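# Separate emitter holder from filter cube, stand both upright

## Task

Detach the emitter holder from the filter cube, then set it standing upright next to the remaining cube half, with both pieces resting flat on the table (see the reference image named manual).

## Robot and tools

Robot: two arms, left_arm and right_arm, each with six joints and a two-finger gripper. left_arm sits on the +y side, right_arm on the -y side; these names do not match image left and right. Measured bases in the scene frame: left_arm at (-0.025, +0.355, +0.025) m, quat_wxyz (+1.000, 0, 0, -0.010); right_arm at (+0.005, -0.335, +0.002) m, quat_wxyz (+1.000, 0, 0, -0.022). A camera stand is fixed behind the arms.

Frames: the scene frame has its origin at table-top height halfway between the nominal bases, +x pointing out over the table, +z up. Fixed cameras and the table use this frame. Each arm's gripper position (metres), orientation (quat_wxyz), velocities and wrist-camera pose are reported in that arm's own base frame and may be off by a few centimetres, more when the arm reaches far. The gripper's fingers point along its +z axis and close along its y axis; end_effector_position is the spot between the pads, roughly 1 cm short of the fingertips.

Row layout (used by every moving call): one flat list of 14 numbers covering both arms, even when only one moves. First the left_arm's six joints and its opening, then the right_arm's six joints and its opening. Joint order inside each arm is unusual: wrist pitch, elbow, wrist yaw, wrist roll, shoulder, waist. Joint values are absolute target angles in radians, the same numbers the Joint positions line shows. Elbow and wrist pitch have flipped signs in everything you send and read. Stated ranges in the arm's own signs: waist -2.618 to 3.054, shoulder 0 to 3.142, elbow 0 to 3.142, wrist pitch -1.571 to 1.571, wrist yaw -1.571 to 1.571, wrist roll -2.094 to 2.094; so in your numbers elbow is -3.142 to 0 and wrist pitch is still -1.571 to 1.571 mirrored. True ends may differ by up to 0.059 rad; a target more than 0.059 rad beyond an end, and further out than the current angle, gets the call refused; targets past the real end are clipped, and a "joint sent to its limit" line may appear. Opening is absolute on a -1 (shut) to +1 (fully open, 0.094 m pad gap) scale. Sending 0 for an opening is a real command, so repeat the current command to leave a gripper alone.

Tools:
- execute_actions(actions, cameras): actions is a list of actions; each action is up to 15 rows of 14 numbers, one row per 1/30 s step, the last row repeated if fewer. Joints chase targets at limited speed; each target stays within 0.339 rad (waist, shoulder, elbow) or 2.2 rad (wrist joints) of the measured angle, and targets implying a hand jump over 200 mm are scaled back. An empty actions list returns all camera images.
- move(target, speed, blend, opening_speed, grip_force, blocking, cameras): target is one 14-number row or a list of up to 15 rows, absolute angles; all joints travel together so the hand follows a curve, with no obstacle avoidance. speed is the fastest joint's rad/s (0.01 to 12.57, default 0.5), one number or one per target. blend in rad rounds corners between listed targets (0 stops at each). opening_speed is the rate of the opening command per second (at least 0.2); use it to close gently. grip_force is newtons per pad, 10 to 50, one value or one per arm; it persists. blocking=false returns early while the motion continues; a new move replaces it. The result adds a "move:" line: done, off_target (at rest over 0.035 rad from target), moving, held or fault, and possibly limits=held.
- wait(seconds 0 to 10, cameras): lets time pass holding the last commands.
- stop(cameras): brakes a running move.
- zoom_image(camera, region [x0,y0,x1,y1] pixels, max 504 by 504): closer look at a camera's newest image.
- show_instructions(): shows the reference image.
- finished_scene(scene): ends the current scene irreversibly; give its number.
Cameras: cam_head_left, cam_head_right, cam_high, cam_low, cam_left_wrist, cam_right_wrist, each 896x504.

Result lines: Joint positions and Joint velocities list each arm's joints in the order above, then the pad gap (m). "Joint targets" shows what joints are being driven to now; resend these to hold still. "Tool commands" shows current gripper commands. grip_measured is the finger opening on the command scale, reading a bit wide when empty and a few thousandths narrower than a squeezed hard part. grip_effort_nm is a smoothed gripper motor effort (negative = closing), not pad force. Joint torques include the arm's weight; values 2, 5 and 6 wrap at ±28 N m. "joint command not followed" means the clearance check altered some steps. MOTOR HOT appears at 75 °C; at 90 °C the arm folds and goes idle, at 100 °C it drops. Holding loads, stretching out or pushing at an unreachable pose heats motors.

Avoid: knocking any object off the table or leaving it off the table; dropping parts or releasing them while moving; slamming or hard pushes against fixed or heavy items; letting the two arms collide or press on each other, including one gripper closing on the other's fingers; strain on wrist camera cables. Loose objects may occasionally be nudged by outside disturbances, so recheck with cameras before finishing.

Each tool is called after "Emit:" by a JSON object that holds its "fn" and its "kwargs", one argument or row to a line.

Reference images:

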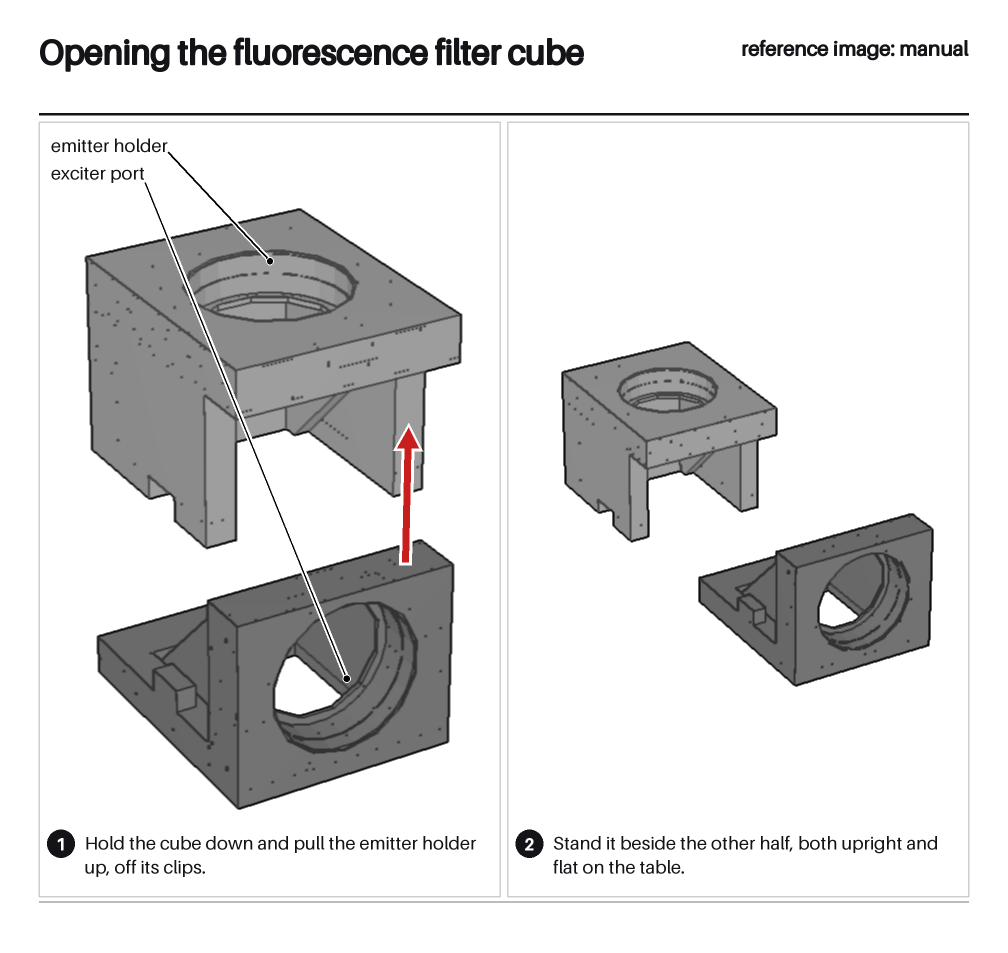

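## Session

Emit:
{"fn": "execute_actions", "kwargs": {
  "actions": []
}}

Scene clock: 0.00 s.
left_arm: end_effector_position=(+0.3882, -0.0015, +0.3983) grip_measured=+1.000 grip_effort_nm=n/a end_effector_quat_wxyz=(+0.696, +0.000, +0.718, -0.010) | right_arm: end_effector_position=(+0.4113, -0.0020, +0.1383) grip_measured=+1.000 grip_effort_nm=n/a end_effector_quat_wxyz=(+0.613, +0.024, +0.787, -0.064)
Joint names: [wrist pitch, elbow, wrist yaw, wrist roll, shoulder, waist]
Joint positions: left_arm=[0.017 -1.05 0.016 -0.013 1.064 0.001 0.094] | right_arm=[-0.799 -0.433 0.215 -0.019 1.481 0.086 0.094]
Joint velocities: within noise
Joint torques (N m): no reading
Heat: left arm: 22 °C; right arm: 23 °C.
Joint targets: left_arm=[0.019 -1.059 0.016 -0.014 1.056 0.001] | right_arm=[-0.800 -0.441 0.217 -0.020 1.473 0.086]
Tool commands: left_gripper/opening=+1.0 right_gripper/opening=+1.0

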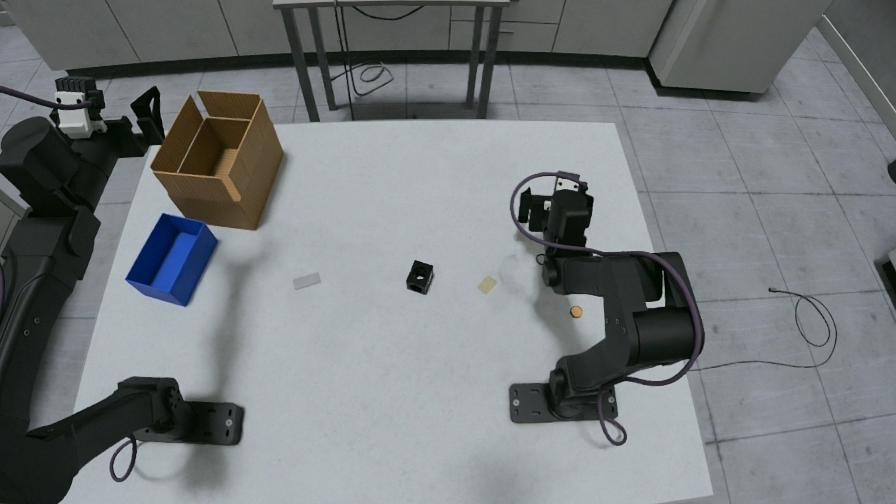

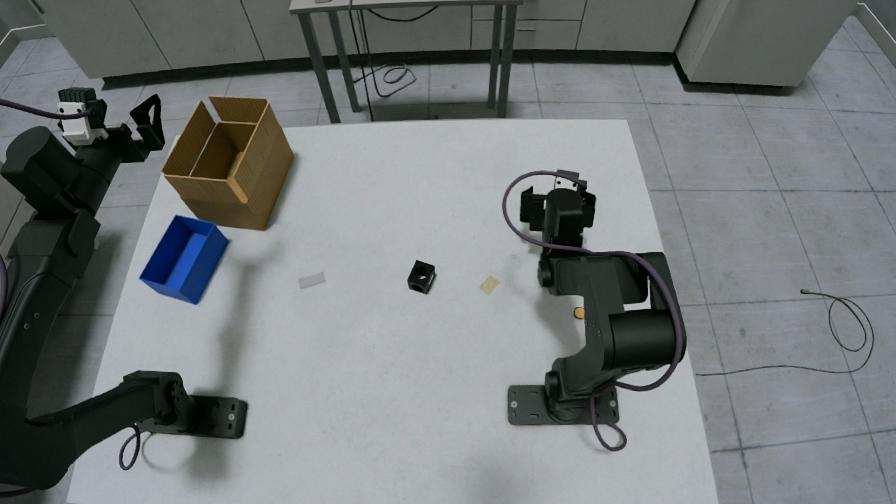

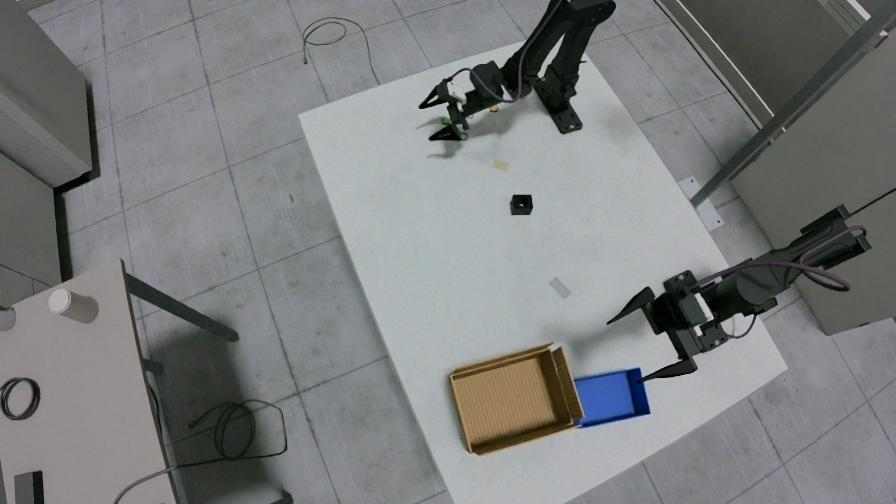

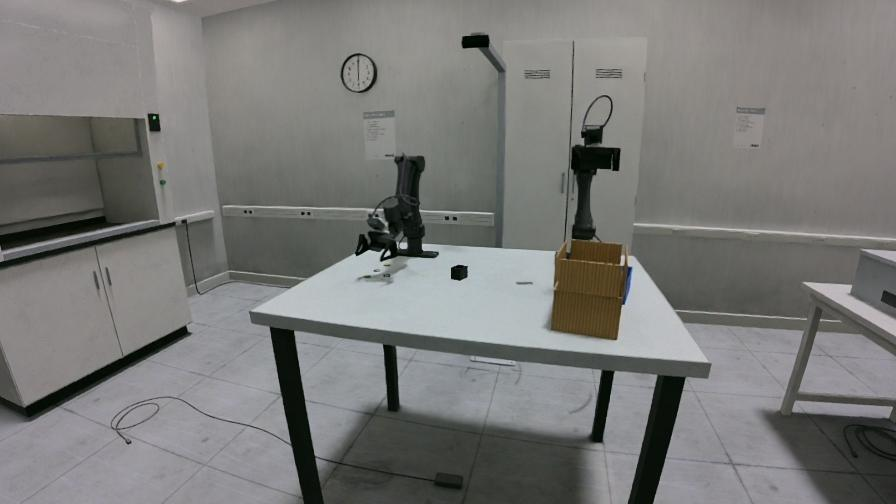

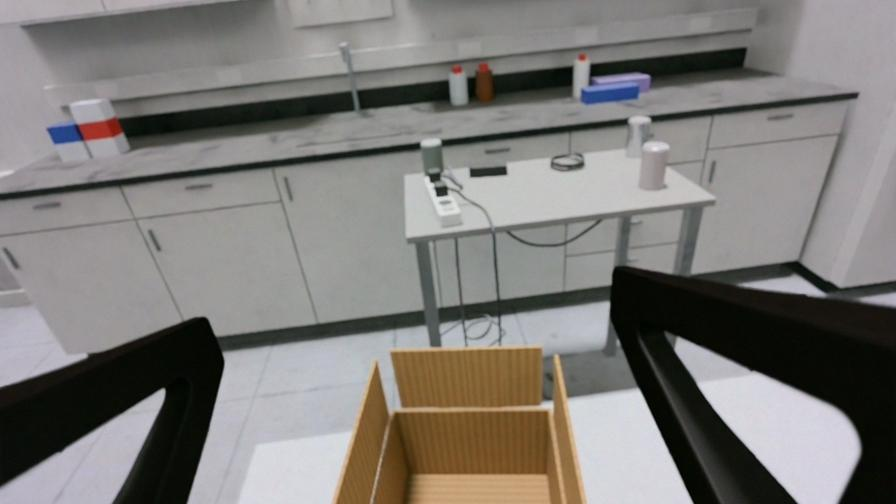

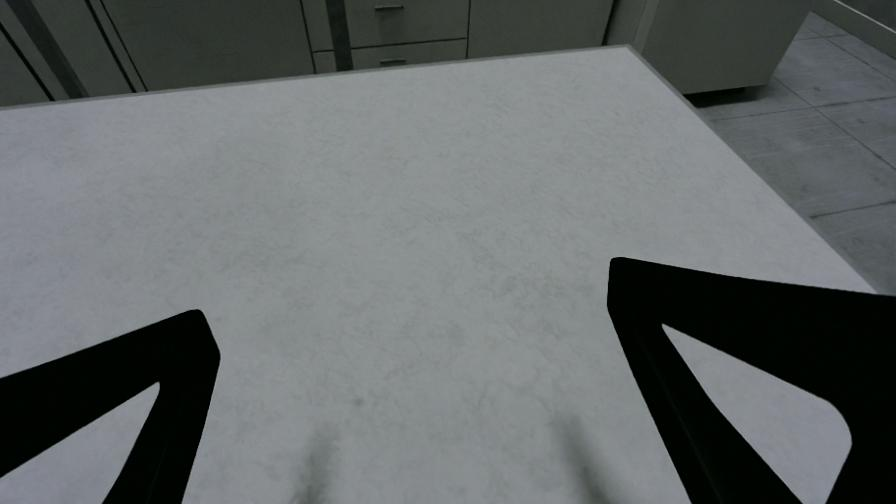

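Emit:
{"fn": "zoom_image", "kwargs": {
  "camera": "cam_head_left",
  "region": [370, 230, 470, 320]
}}

Emit:
{"fn": "zoom_image", "kwargs": {
  "camera": "cam_head_right",
  "region": [370, 230, 470, 320]
}}

Emit:
{"fn": "zoom_image", "kwargs": {
  "camera": "cam_high",
  "region": [480, 170, 560, 240]
}}

Emit:
{"fn": "zoom_image", "kwargs": {
  "camera": "cam_low",
  "region": [420, 245, 500, 295]
}}

Scaled by 5.040 from the camera's 896x504 image, which has a finer 1280x720 frame.

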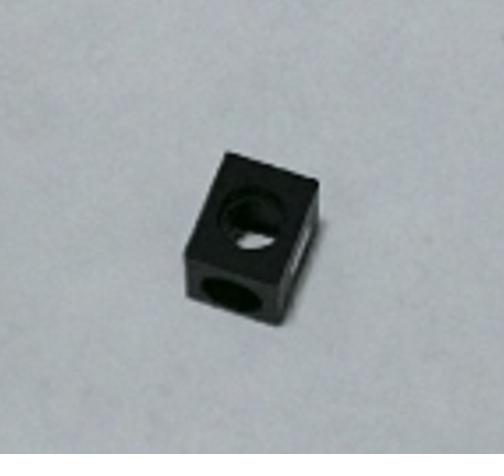

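Scaled by 5.040 from the camera's 896x504 image, which has a finer 1280x720 frame.

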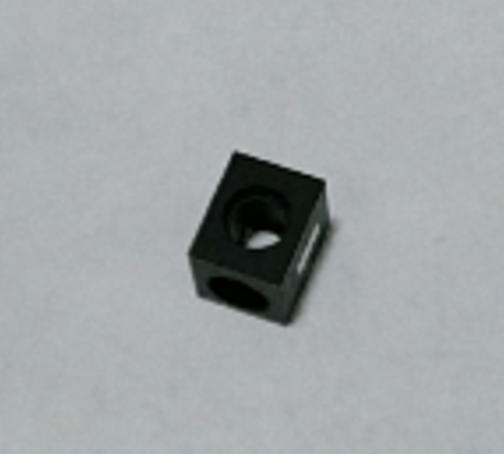

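Scaled by 6.300 from the camera's 896x504 image, which has a finer 1280x720 frame.

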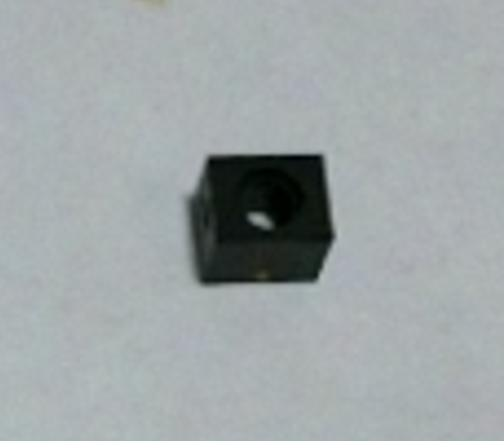

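Scaled by 6.300 from the camera's 896x504 image, which has a finer 1280x720 frame.

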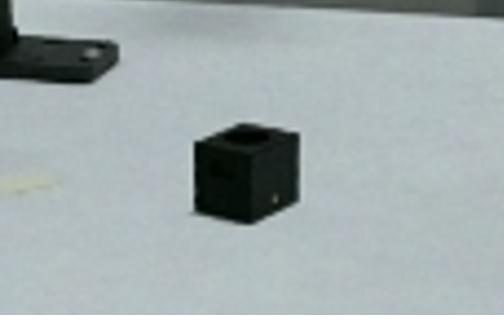

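Emit:
{"fn": "move", "kwargs": {
  "target": [0.019, -1.059, 0.016, -0.014, 1.056, 0.001, 1, 1.479, -1.917, 0.0, 1.13, 1.9376, 0.87, 1],
  "speed": 1.2,
  "cameras": ["cam_right_wrist","cam_head_left","cam_high"]
}}

Scene clock: 20.03 s.
left_arm: end_effector_position=(+0.3882, -0.0015, +0.3983) grip_measured=+1.000 grip_effort_nm=0.05 end_effector_quat_wxyz=(+0.696, +0.000, +0.718, -0.010) | right_arm: end_effector_position=(+0.2454, +0.2921, +0.1712) grip_measured=+1.000 grip_effort_nm=0.01 end_effector_quat_wxyz=(+0.027, +0.124, +0.991, +0.043)
Joint names: [wrist pitch, elbow, wrist yaw, wrist roll, shoulder, waist]
Joint positions: left_arm=[0.017 -1.05 0.016 -0.013 1.064 0.001 0.094] | right_arm=[1.444 -1.893 -0.002 1.118 1.918 0.869 0.094]
Joint torques (N m): left_arm=[-2 -6.61 -0.02 -0.04 -2.82 0.06] | right_arm=[-0.12 -8.35 0.02 0.14 -7.75 0.06]
Heat: left arm: 26 °C; right arm: 24 °C.
Joint targets: left_arm=[0.019 -1.059 0.016 -0.014 1.056 0.001] | right_arm=[1.479 -1.917 0.000 1.130 1.938 0.870]
move: done
Images, in order (width x height): cam_head_left 896x504, cam_high 896x504, cam_right_wrist 896x504.

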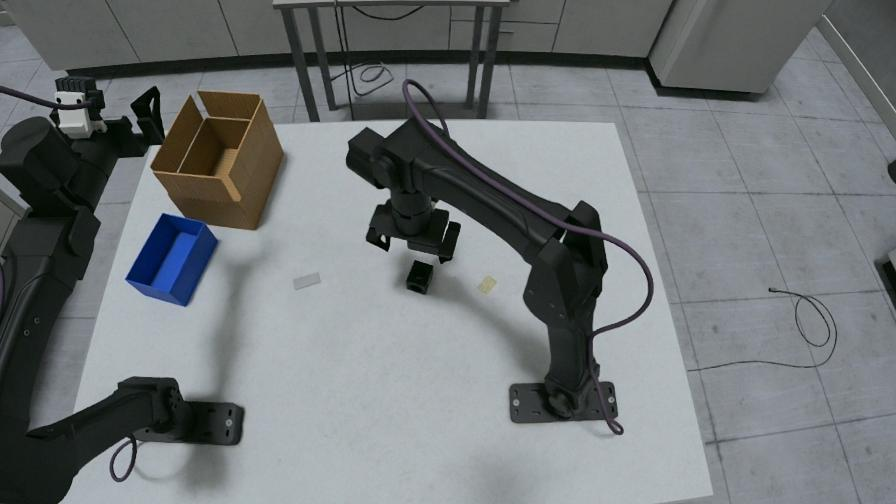

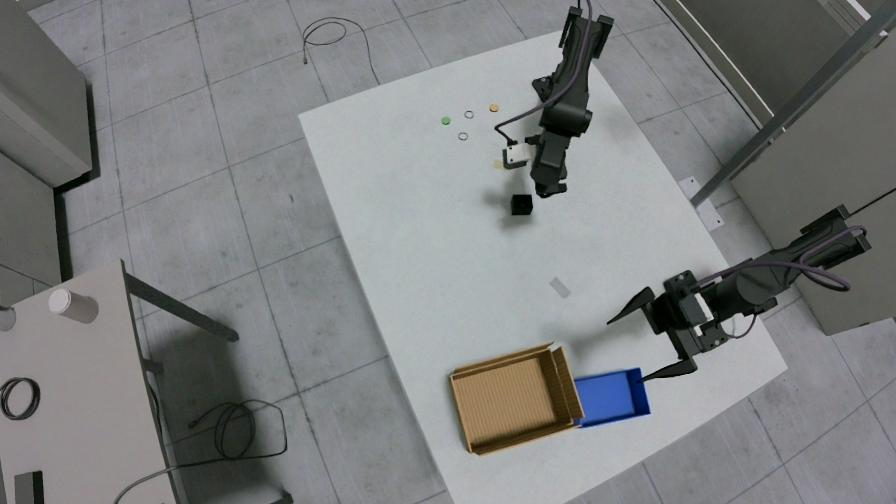

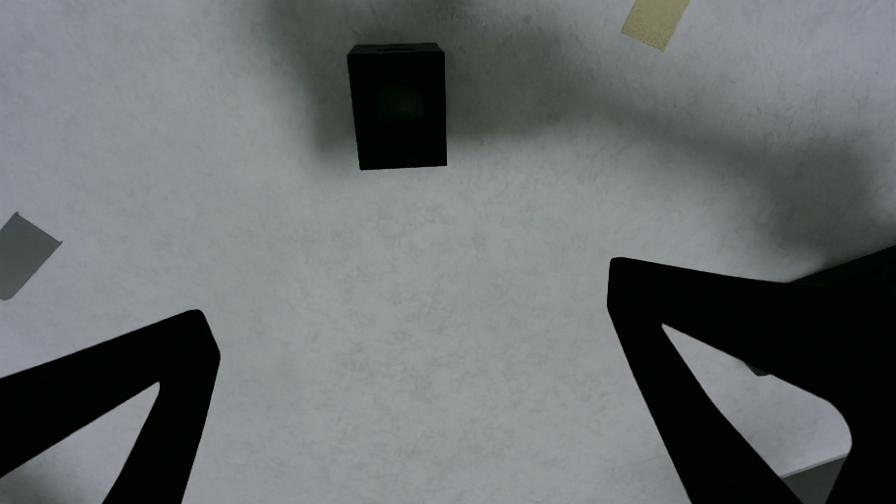

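Emit:
{"fn": "move", "kwargs": {
  "target": [0.019, -1.059, 0.016, -0.014, 1.056, 0.001, 1, 1.375, -1.826, 0.0, 1.21, 2.05, 0.885, 1],
  "speed": 0.6,
  "cameras": ["cam_right_wrist","cam_head_left","cam_head_right", "cam_low"]
}}

Emit:
{"fn": "zoom_image", "kwargs": {
  "camera": "cam_head_left",
  "region": [340, 170, 500, 320]
}}

Emit:
{"fn": "zoom_image", "kwargs": {
  "camera": "cam_low",
  "region": [390, 200, 530, 300]
}}

Scene clock: 30.50 s.
left_arm: end_effector_position=(+0.3882, -0.0015, +0.3983) grip_measured=+1.000 grip_effort_nm=0.05 end_effector_quat_wxyz=(+0.696, +0.000, +0.718, -0.010) | right_arm: end_effector_position=(+0.2488, +0.3012, +0.1092) grip_measured=+1.000 grip_effort_nm=0.01 end_effector_quat_wxyz=(-0.003, +0.160, +0.987, -0.003)
Joint names: [wrist pitch, elbow, wrist yaw, wrist roll, shoulder, waist]
Joint positions: left_arm=[0.017 -1.05 0.016 -0.013 1.064 0.001 0.094] | right_arm=[1.363 -1.83 -0.002 1.197 2.045 0.877 0.094]
Joint torques (N m): left_arm=[-2 -6.58 -0.02 -0.03 -2.85 0.05] | right_arm=[-0.12 -5.6 0.02 0.08 -9.95 0.64]
Heat: left arm: 27 °C; right arm: 23 °C.
Joint targets: left_arm=[0.019 -1.059 0.016 -0.014 1.056 0.001] | right_arm=[1.375 -1.826 0.000 1.210 2.050 0.885]
move: done
Images, in order (width x height): cam_head_left 896x504, cam_head_right 896x504, cam_low 896x504, cam_right_wrist 896x504.

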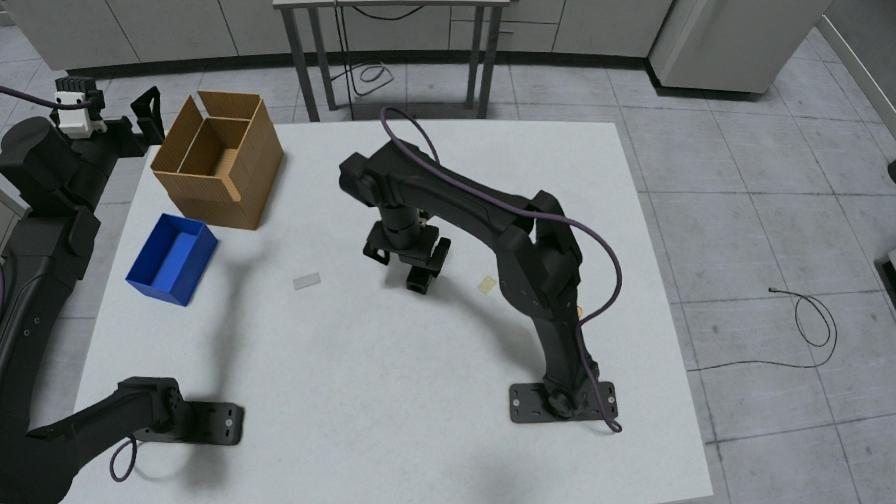

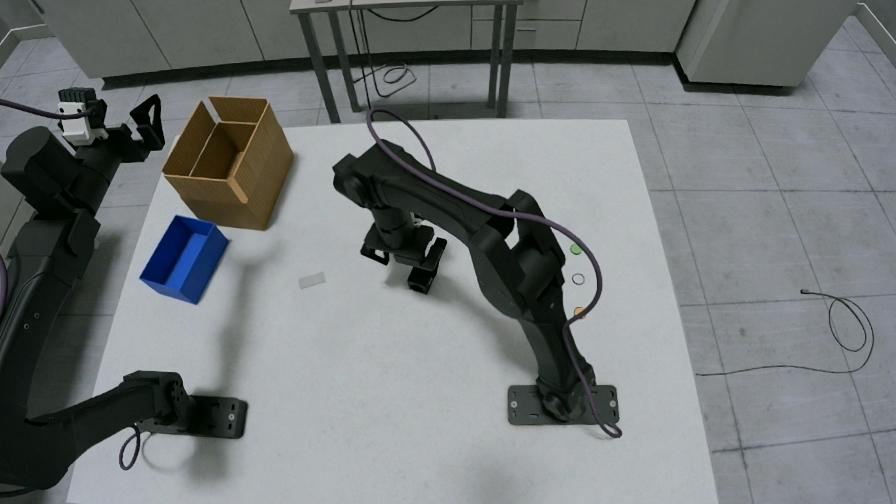

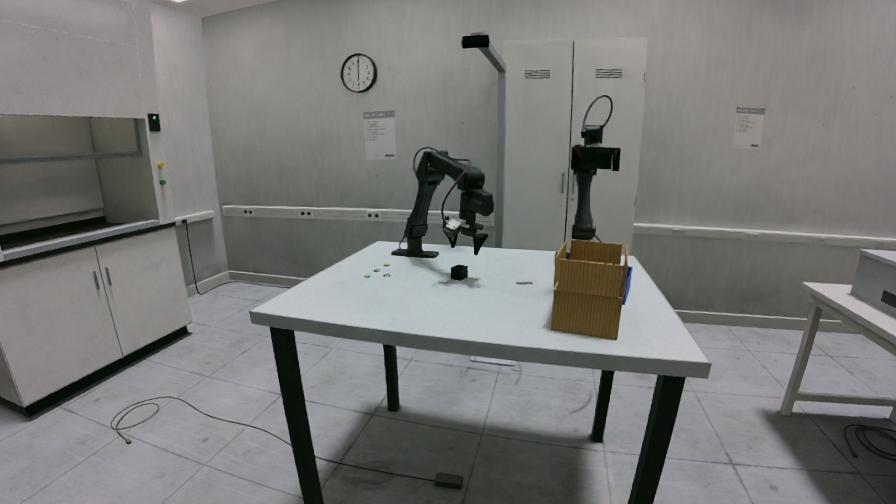

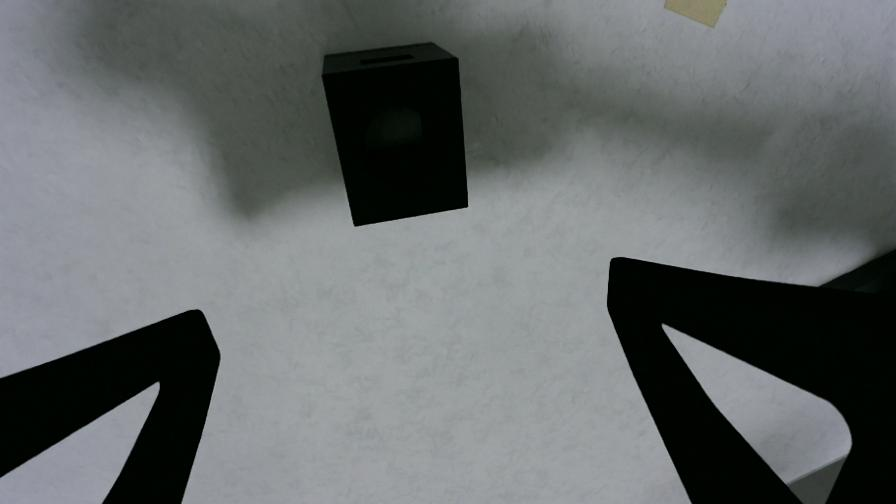

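Scaled by 3.150 from the camera's 896x504 image, which has a finer 1280x720 frame.

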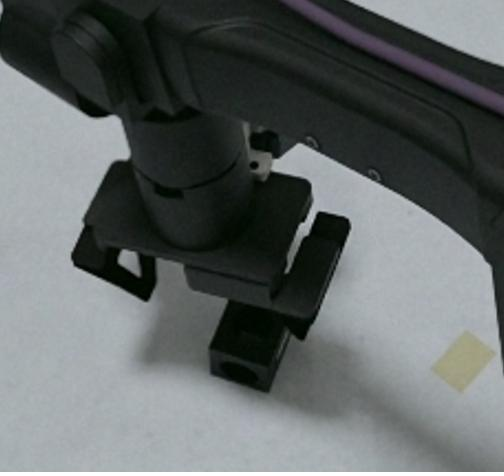

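Scaled by 3.600 from the camera's 896x504 image, which has a finer 1280x720 frame.

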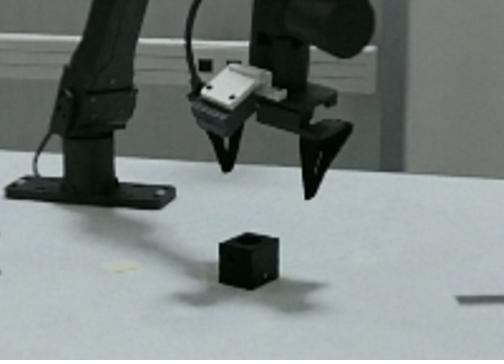

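Emit:
{"fn": "move", "kwargs": {
  "target": [
    [0.45, -0.7, 0.0, 0.0, 1.15, -1.2, 1, 1.375, -1.826, 0.0, 1.21, 2.05, 0.885, 1],
    [-0.245, -0.726, -0.994, -0.706, 1.765, -1.4825, 1, 1.338, -1.833, 0.0, 1.135, 2.083, 0.822, 1]
  ],
  "speed": 1.0,
  "blend": [0.2, 0],
  "cameras": ["all"]
}}

Scene clock: 41.07 s.
left_arm: end_effector_position=(+0.1837, -0.3467, +0.0746) grip_measured=+1.000 grip_effort_nm=0.05 end_effector_quat_wxyz=(+0.539, +0.151, +0.824, -0.088) | right_arm: end_effector_position=(+0.2685, +0.2958, +0.1031) grip_measured=+1.000 grip_effort_nm=0.01 end_effector_quat_wxyz=(+0.002, +0.153, +0.988, +0.006)
Joint names: [wrist pitch, elbow, wrist yaw, wrist roll, shoulder, waist]
Joint positions: left_arm=[-0.231 -0.715 -0.978 -0.694 1.752 -1.477 0.094] | right_arm=[1.327 -1.83 -0.003 1.137 2.061 0.83 0.094]
Joint torques (N m): left_arm=[-1.64 -5.03 -0.53 -0.19 -5.31 -0.36] | right_arm=[-0.18 -6.22 0.04 -0.04 -8.72 -0.75]
Heat: left arm: 28 °C; right arm: 23 °C.
Joint targets: left_arm=[-0.245 -0.726 -0.994 -0.706 1.765 -1.483] | right_arm=[1.338 -1.833 0.000 1.135 2.083 0.822]
move: done

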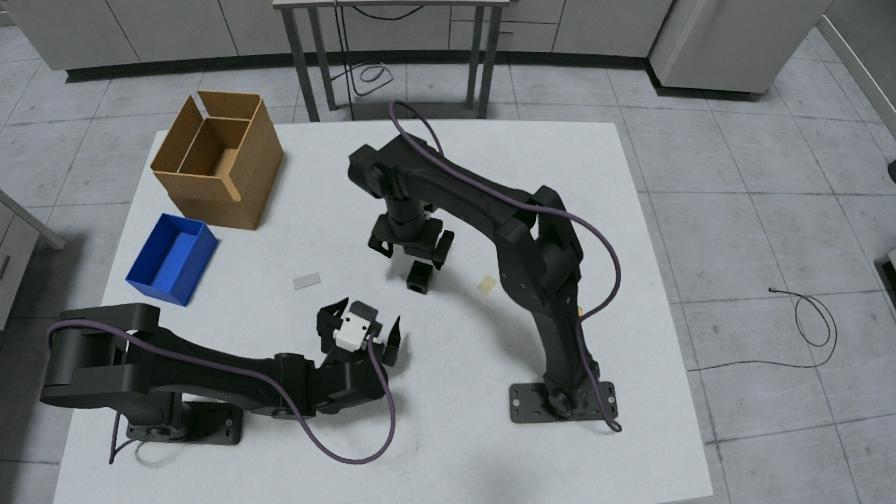

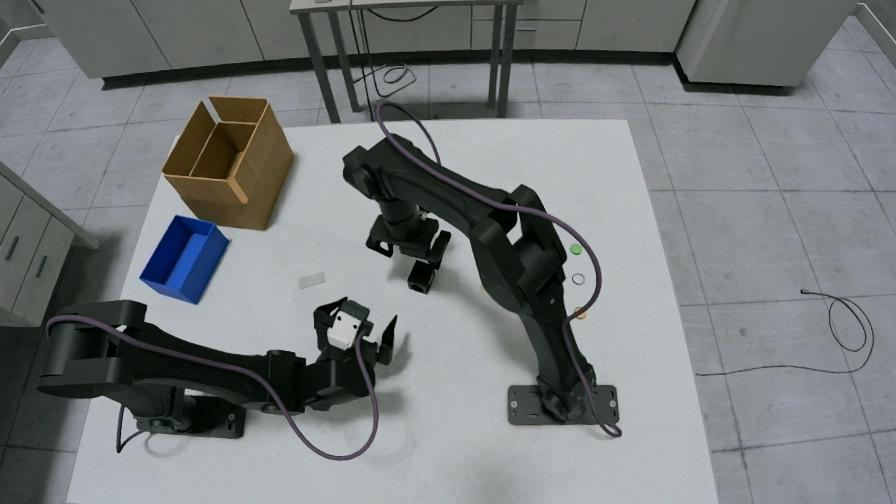

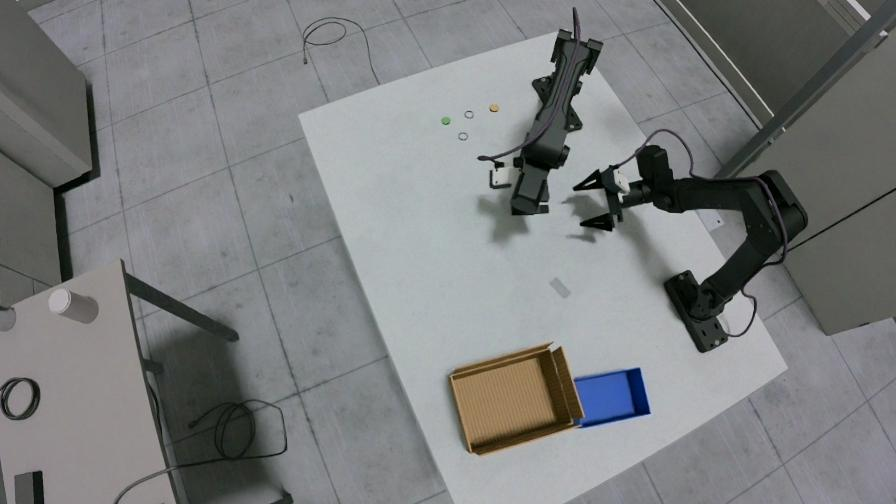

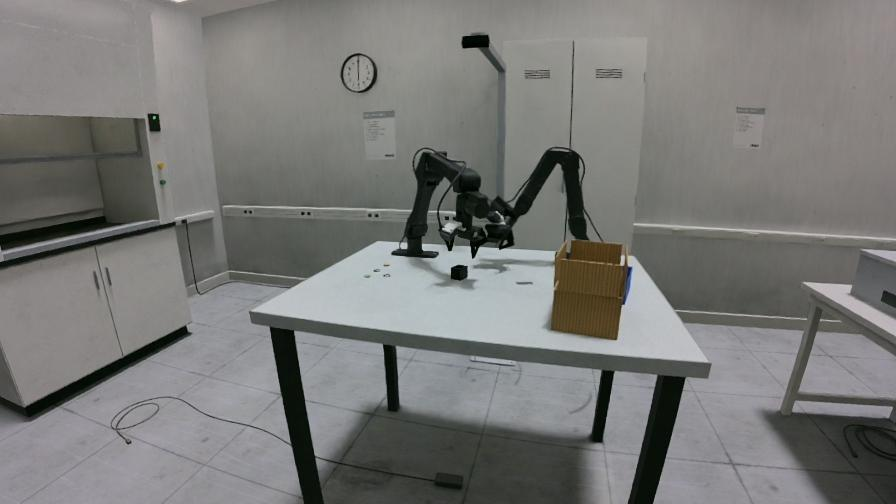

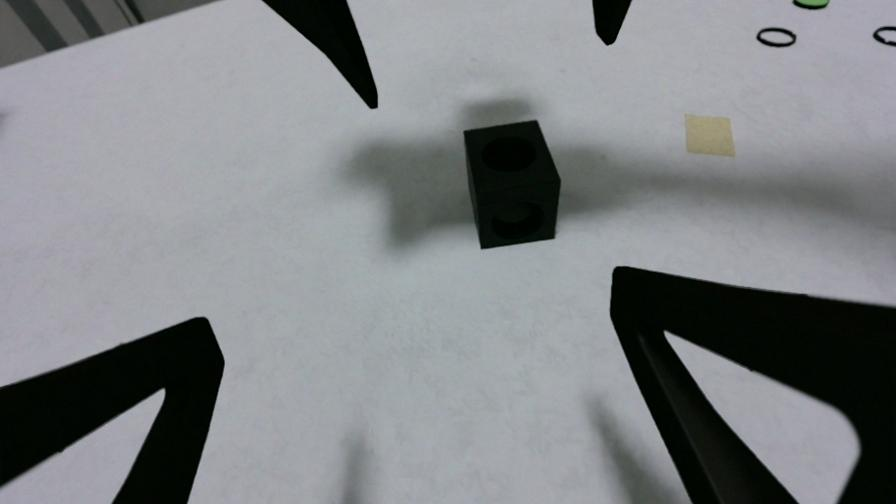

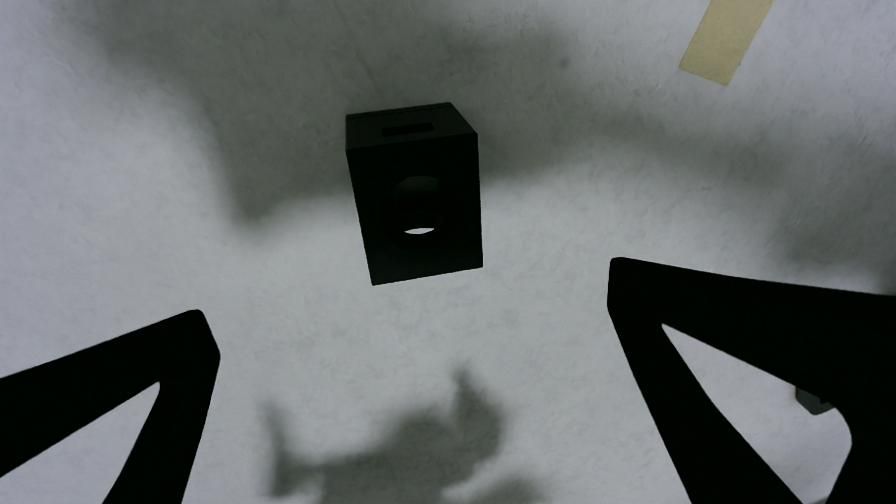

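Emit:
{"fn": "zoom_image", "kwargs": {
  "camera": "cam_left_wrist",
  "region": [430, 90, 600, 270]
}}

Emit:
{"fn": "zoom_image", "kwargs": {
  "camera": "cam_right_wrist",
  "region": [320, 80, 520, 300]
}}

Emit:
{"fn": "zoom_image", "kwargs": {
  "camera": "cam_head_left",
  "region": [300, 200, 480, 360]
}}

Scaled by 2.800 from the camera's 896x504 image, which has a finer 1280x720 frame.

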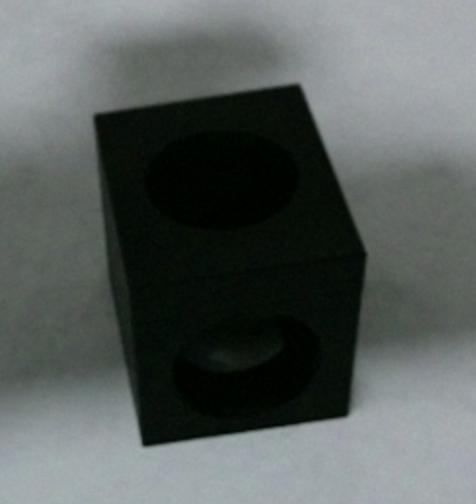

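Scaled by 2.291 from the camera's 896x504 image, which has a finer 1280x720 frame.

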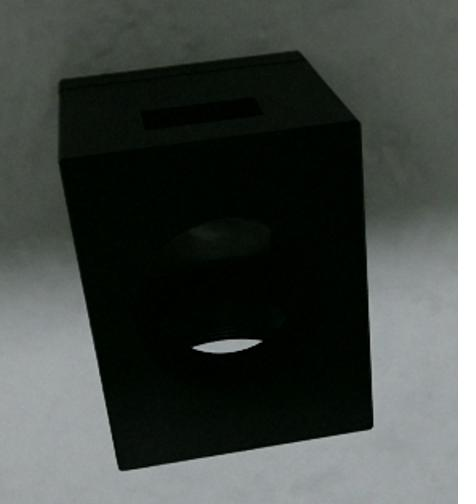

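Scaled by 2.800 from the camera's 896x504 image, which has a finer 1280x720 frame.

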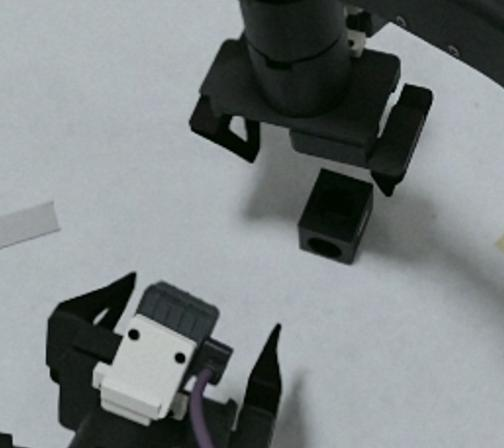

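Emit:
{"fn": "move", "kwargs": {
  "target": [-0.62, -0.922, -0.905, -0.535, 2.187, -1.36, 1, 1.338, -1.833, 0.0, 1.135, 2.083, 0.822, 1],
  "speed": 0.5,
  "cameras": ["cam_left_wrist", "cam_head_left", "cam_low"]
}}

Emit:
{"fn": "zoom_image", "kwargs": {
  "camera": "cam_head_left",
  "region": [340, 200, 480, 340]
}}

Emit:
{"fn": "zoom_image", "kwargs": {
  "camera": "cam_low",
  "region": [420, 200, 540, 300]
}}

Scene clock: 49.23 s.
left_arm: end_effector_position=(+0.2305, -0.4049, +0.0102) grip_measured=+1.000 grip_effort_nm=0.05 end_effector_quat_wxyz=(+0.550, +0.148, +0.817, -0.095) | right_arm: end_effector_position=(+0.2685, +0.2958, +0.1031) grip_measured=+1.000 grip_effort_nm=0.01 end_effector_quat_wxyz=(+0.002, +0.153, +0.988, +0.006)
Joint names: [wrist pitch, elbow, wrist yaw, wrist roll, shoulder, waist]
Joint positions: left_arm=[-0.605 -0.905 -0.905 -0.538 2.168 -1.365 0.094] | right_arm=[1.327 -1.83 -0.003 1.137 2.061 0.83 0.094]
Joint torques (N m): left_arm=[-1.76 -4.89 -0.31 0.05 -7.53 0.4] | right_arm=[-0.21 -6.26 0.03 -0.04 -8.75 -0.75]
Heat: left arm: 27 °C; right arm: 24 °C.
Joint targets: left_arm=[-0.620 -0.922 -0.905 -0.535 2.187 -1.360] | right_arm=[1.338 -1.833 0.000 1.135 2.083 0.822]
move: done
Images, in order (width x height): cam_head_left 896x504, cam_low 896x504, cam_left_wrist 896x504.

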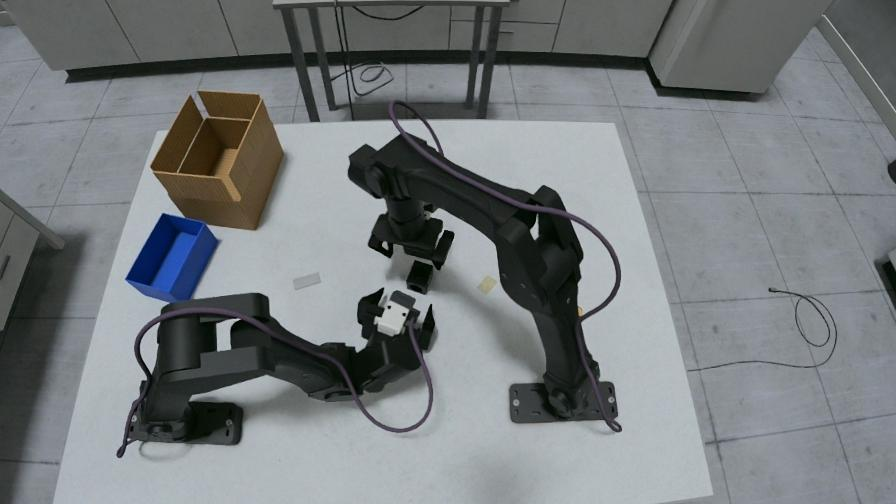

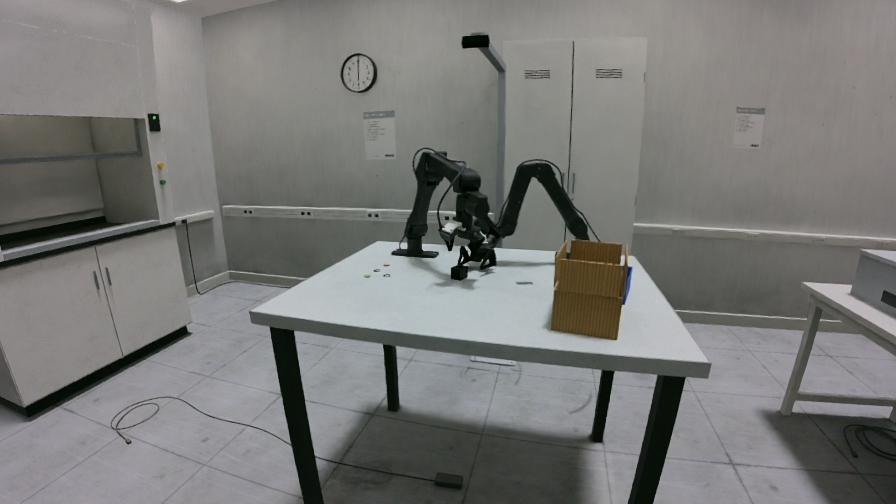

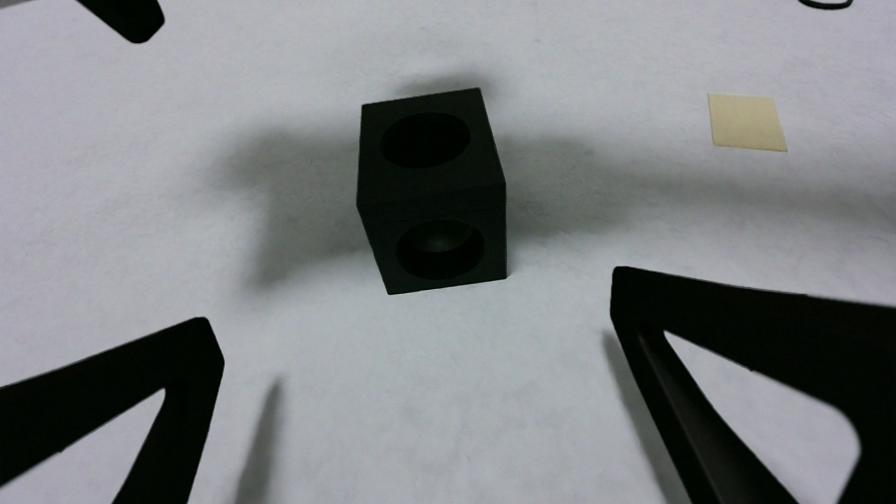

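Scaled by 3.600 from the camera's 896x504 image, which has a finer 1280x720 frame.

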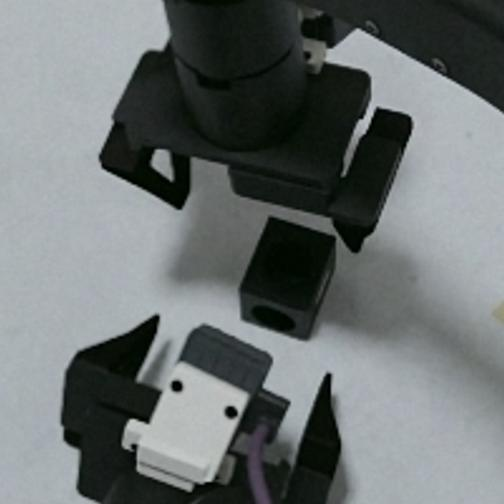

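Scaled by 4.200 from the camera's 896x504 image, which has a finer 1280x720 frame.

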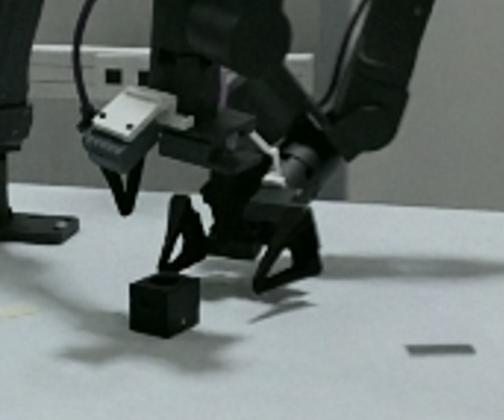

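Emit:
{"fn": "move", "kwargs": {
  "target": [-0.693, -1.026, -0.838, -0.460, 2.30, -1.281, 1, 1.338, -1.833, 0.0, 1.135, 2.083, 0.822, 1],
  "speed": 0.3,
  "cameras": ["cam_left_wrist", "cam_head_left", "cam_low"]
}}

Emit:
{"fn": "zoom_image", "kwargs": {
  "camera": "cam_low",
  "region": [420, 200, 540, 300]
}}

Scene clock: 53.10 s.
left_arm: end_effector_position=(+0.2660, -0.4212, -0.0029) grip_measured=+1.000 grip_effort_nm=0.05 end_effector_quat_wxyz=(+0.552, +0.145, +0.816, -0.098) | right_arm: end_effector_position=(+0.2685, +0.2958, +0.1031) grip_measured=+1.000 grip_effort_nm=0.01 end_effector_quat_wxyz=(+0.002, +0.153, +0.988, +0.006)
Joint names: [wrist pitch, elbow, wrist yaw, wrist roll, shoulder, waist]
Joint positions: left_arm=[-0.678 -1.007 -0.84 -0.463 2.276 -1.282 0.094] | right_arm=[1.327 -1.83 -0.003 1.137 2.061 0.83 0.094]
Joint torques (N m): left_arm=[-1.82 -4.96 -0.25 0.03 -7.94 0.16] | right_arm=[-0.18 -6.24 0.02 -0.06 -8.77 -0.72]
Heat: left arm: 27 °C; right arm: 24 °C.
Joint targets: left_arm=[-0.693 -1.026 -0.838 -0.460 2.300 -1.281] | right_arm=[1.338 -1.833 0.000 1.135 2.083 0.822]
move: done
Images, in order (width x height): cam_head_left 896x504, cam_low 896x504, cam_left_wrist 896x504.

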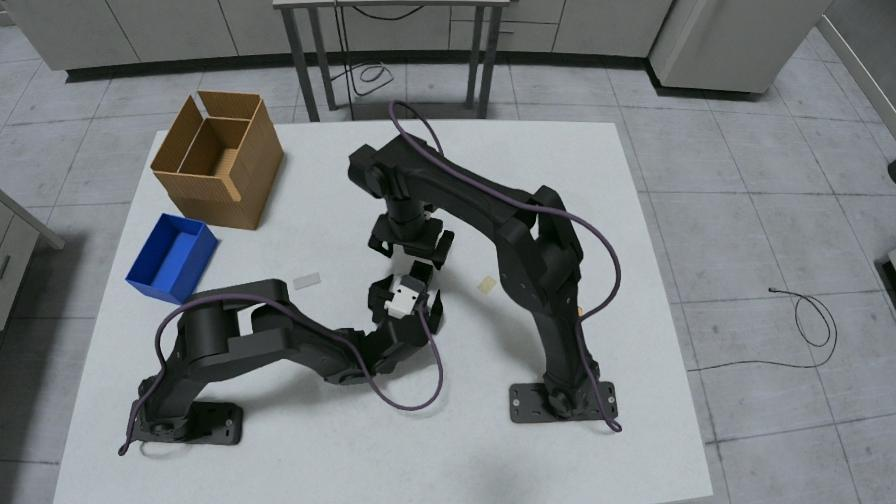

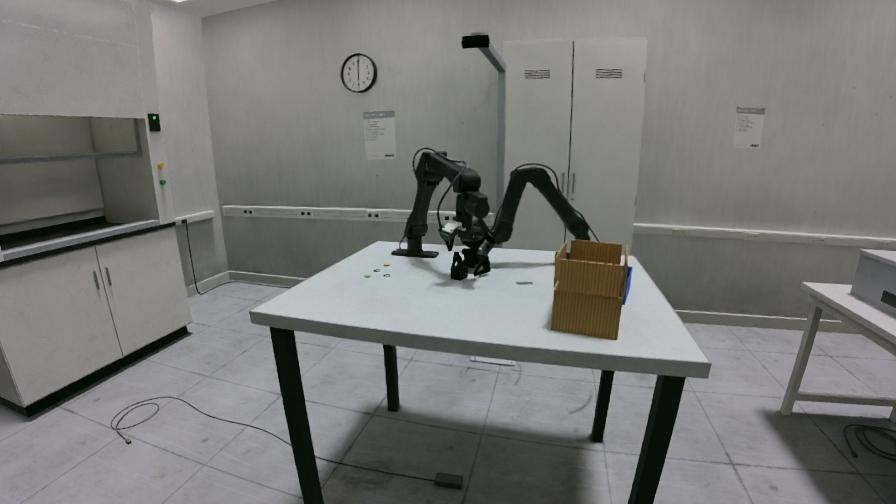

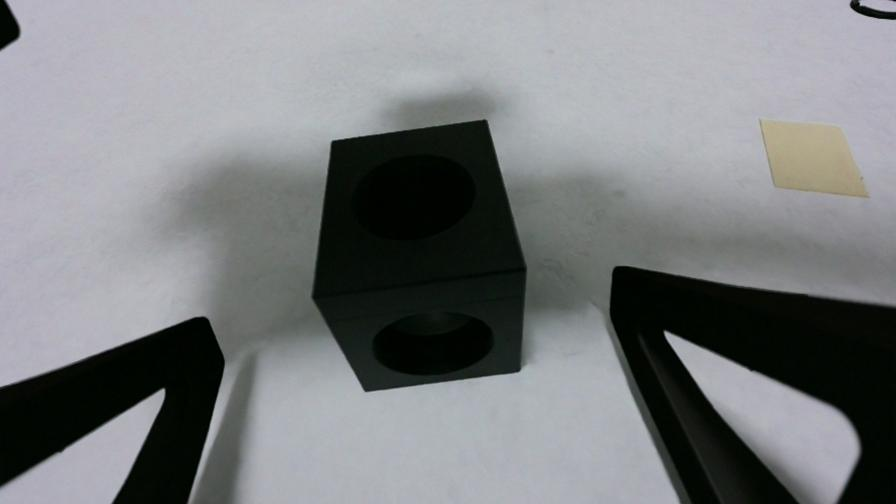

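Scaled by 4.200 from the camera's 896x504 image, which has a finer 1280x720 frame.

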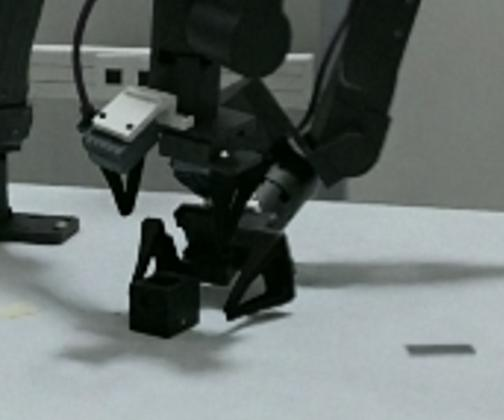

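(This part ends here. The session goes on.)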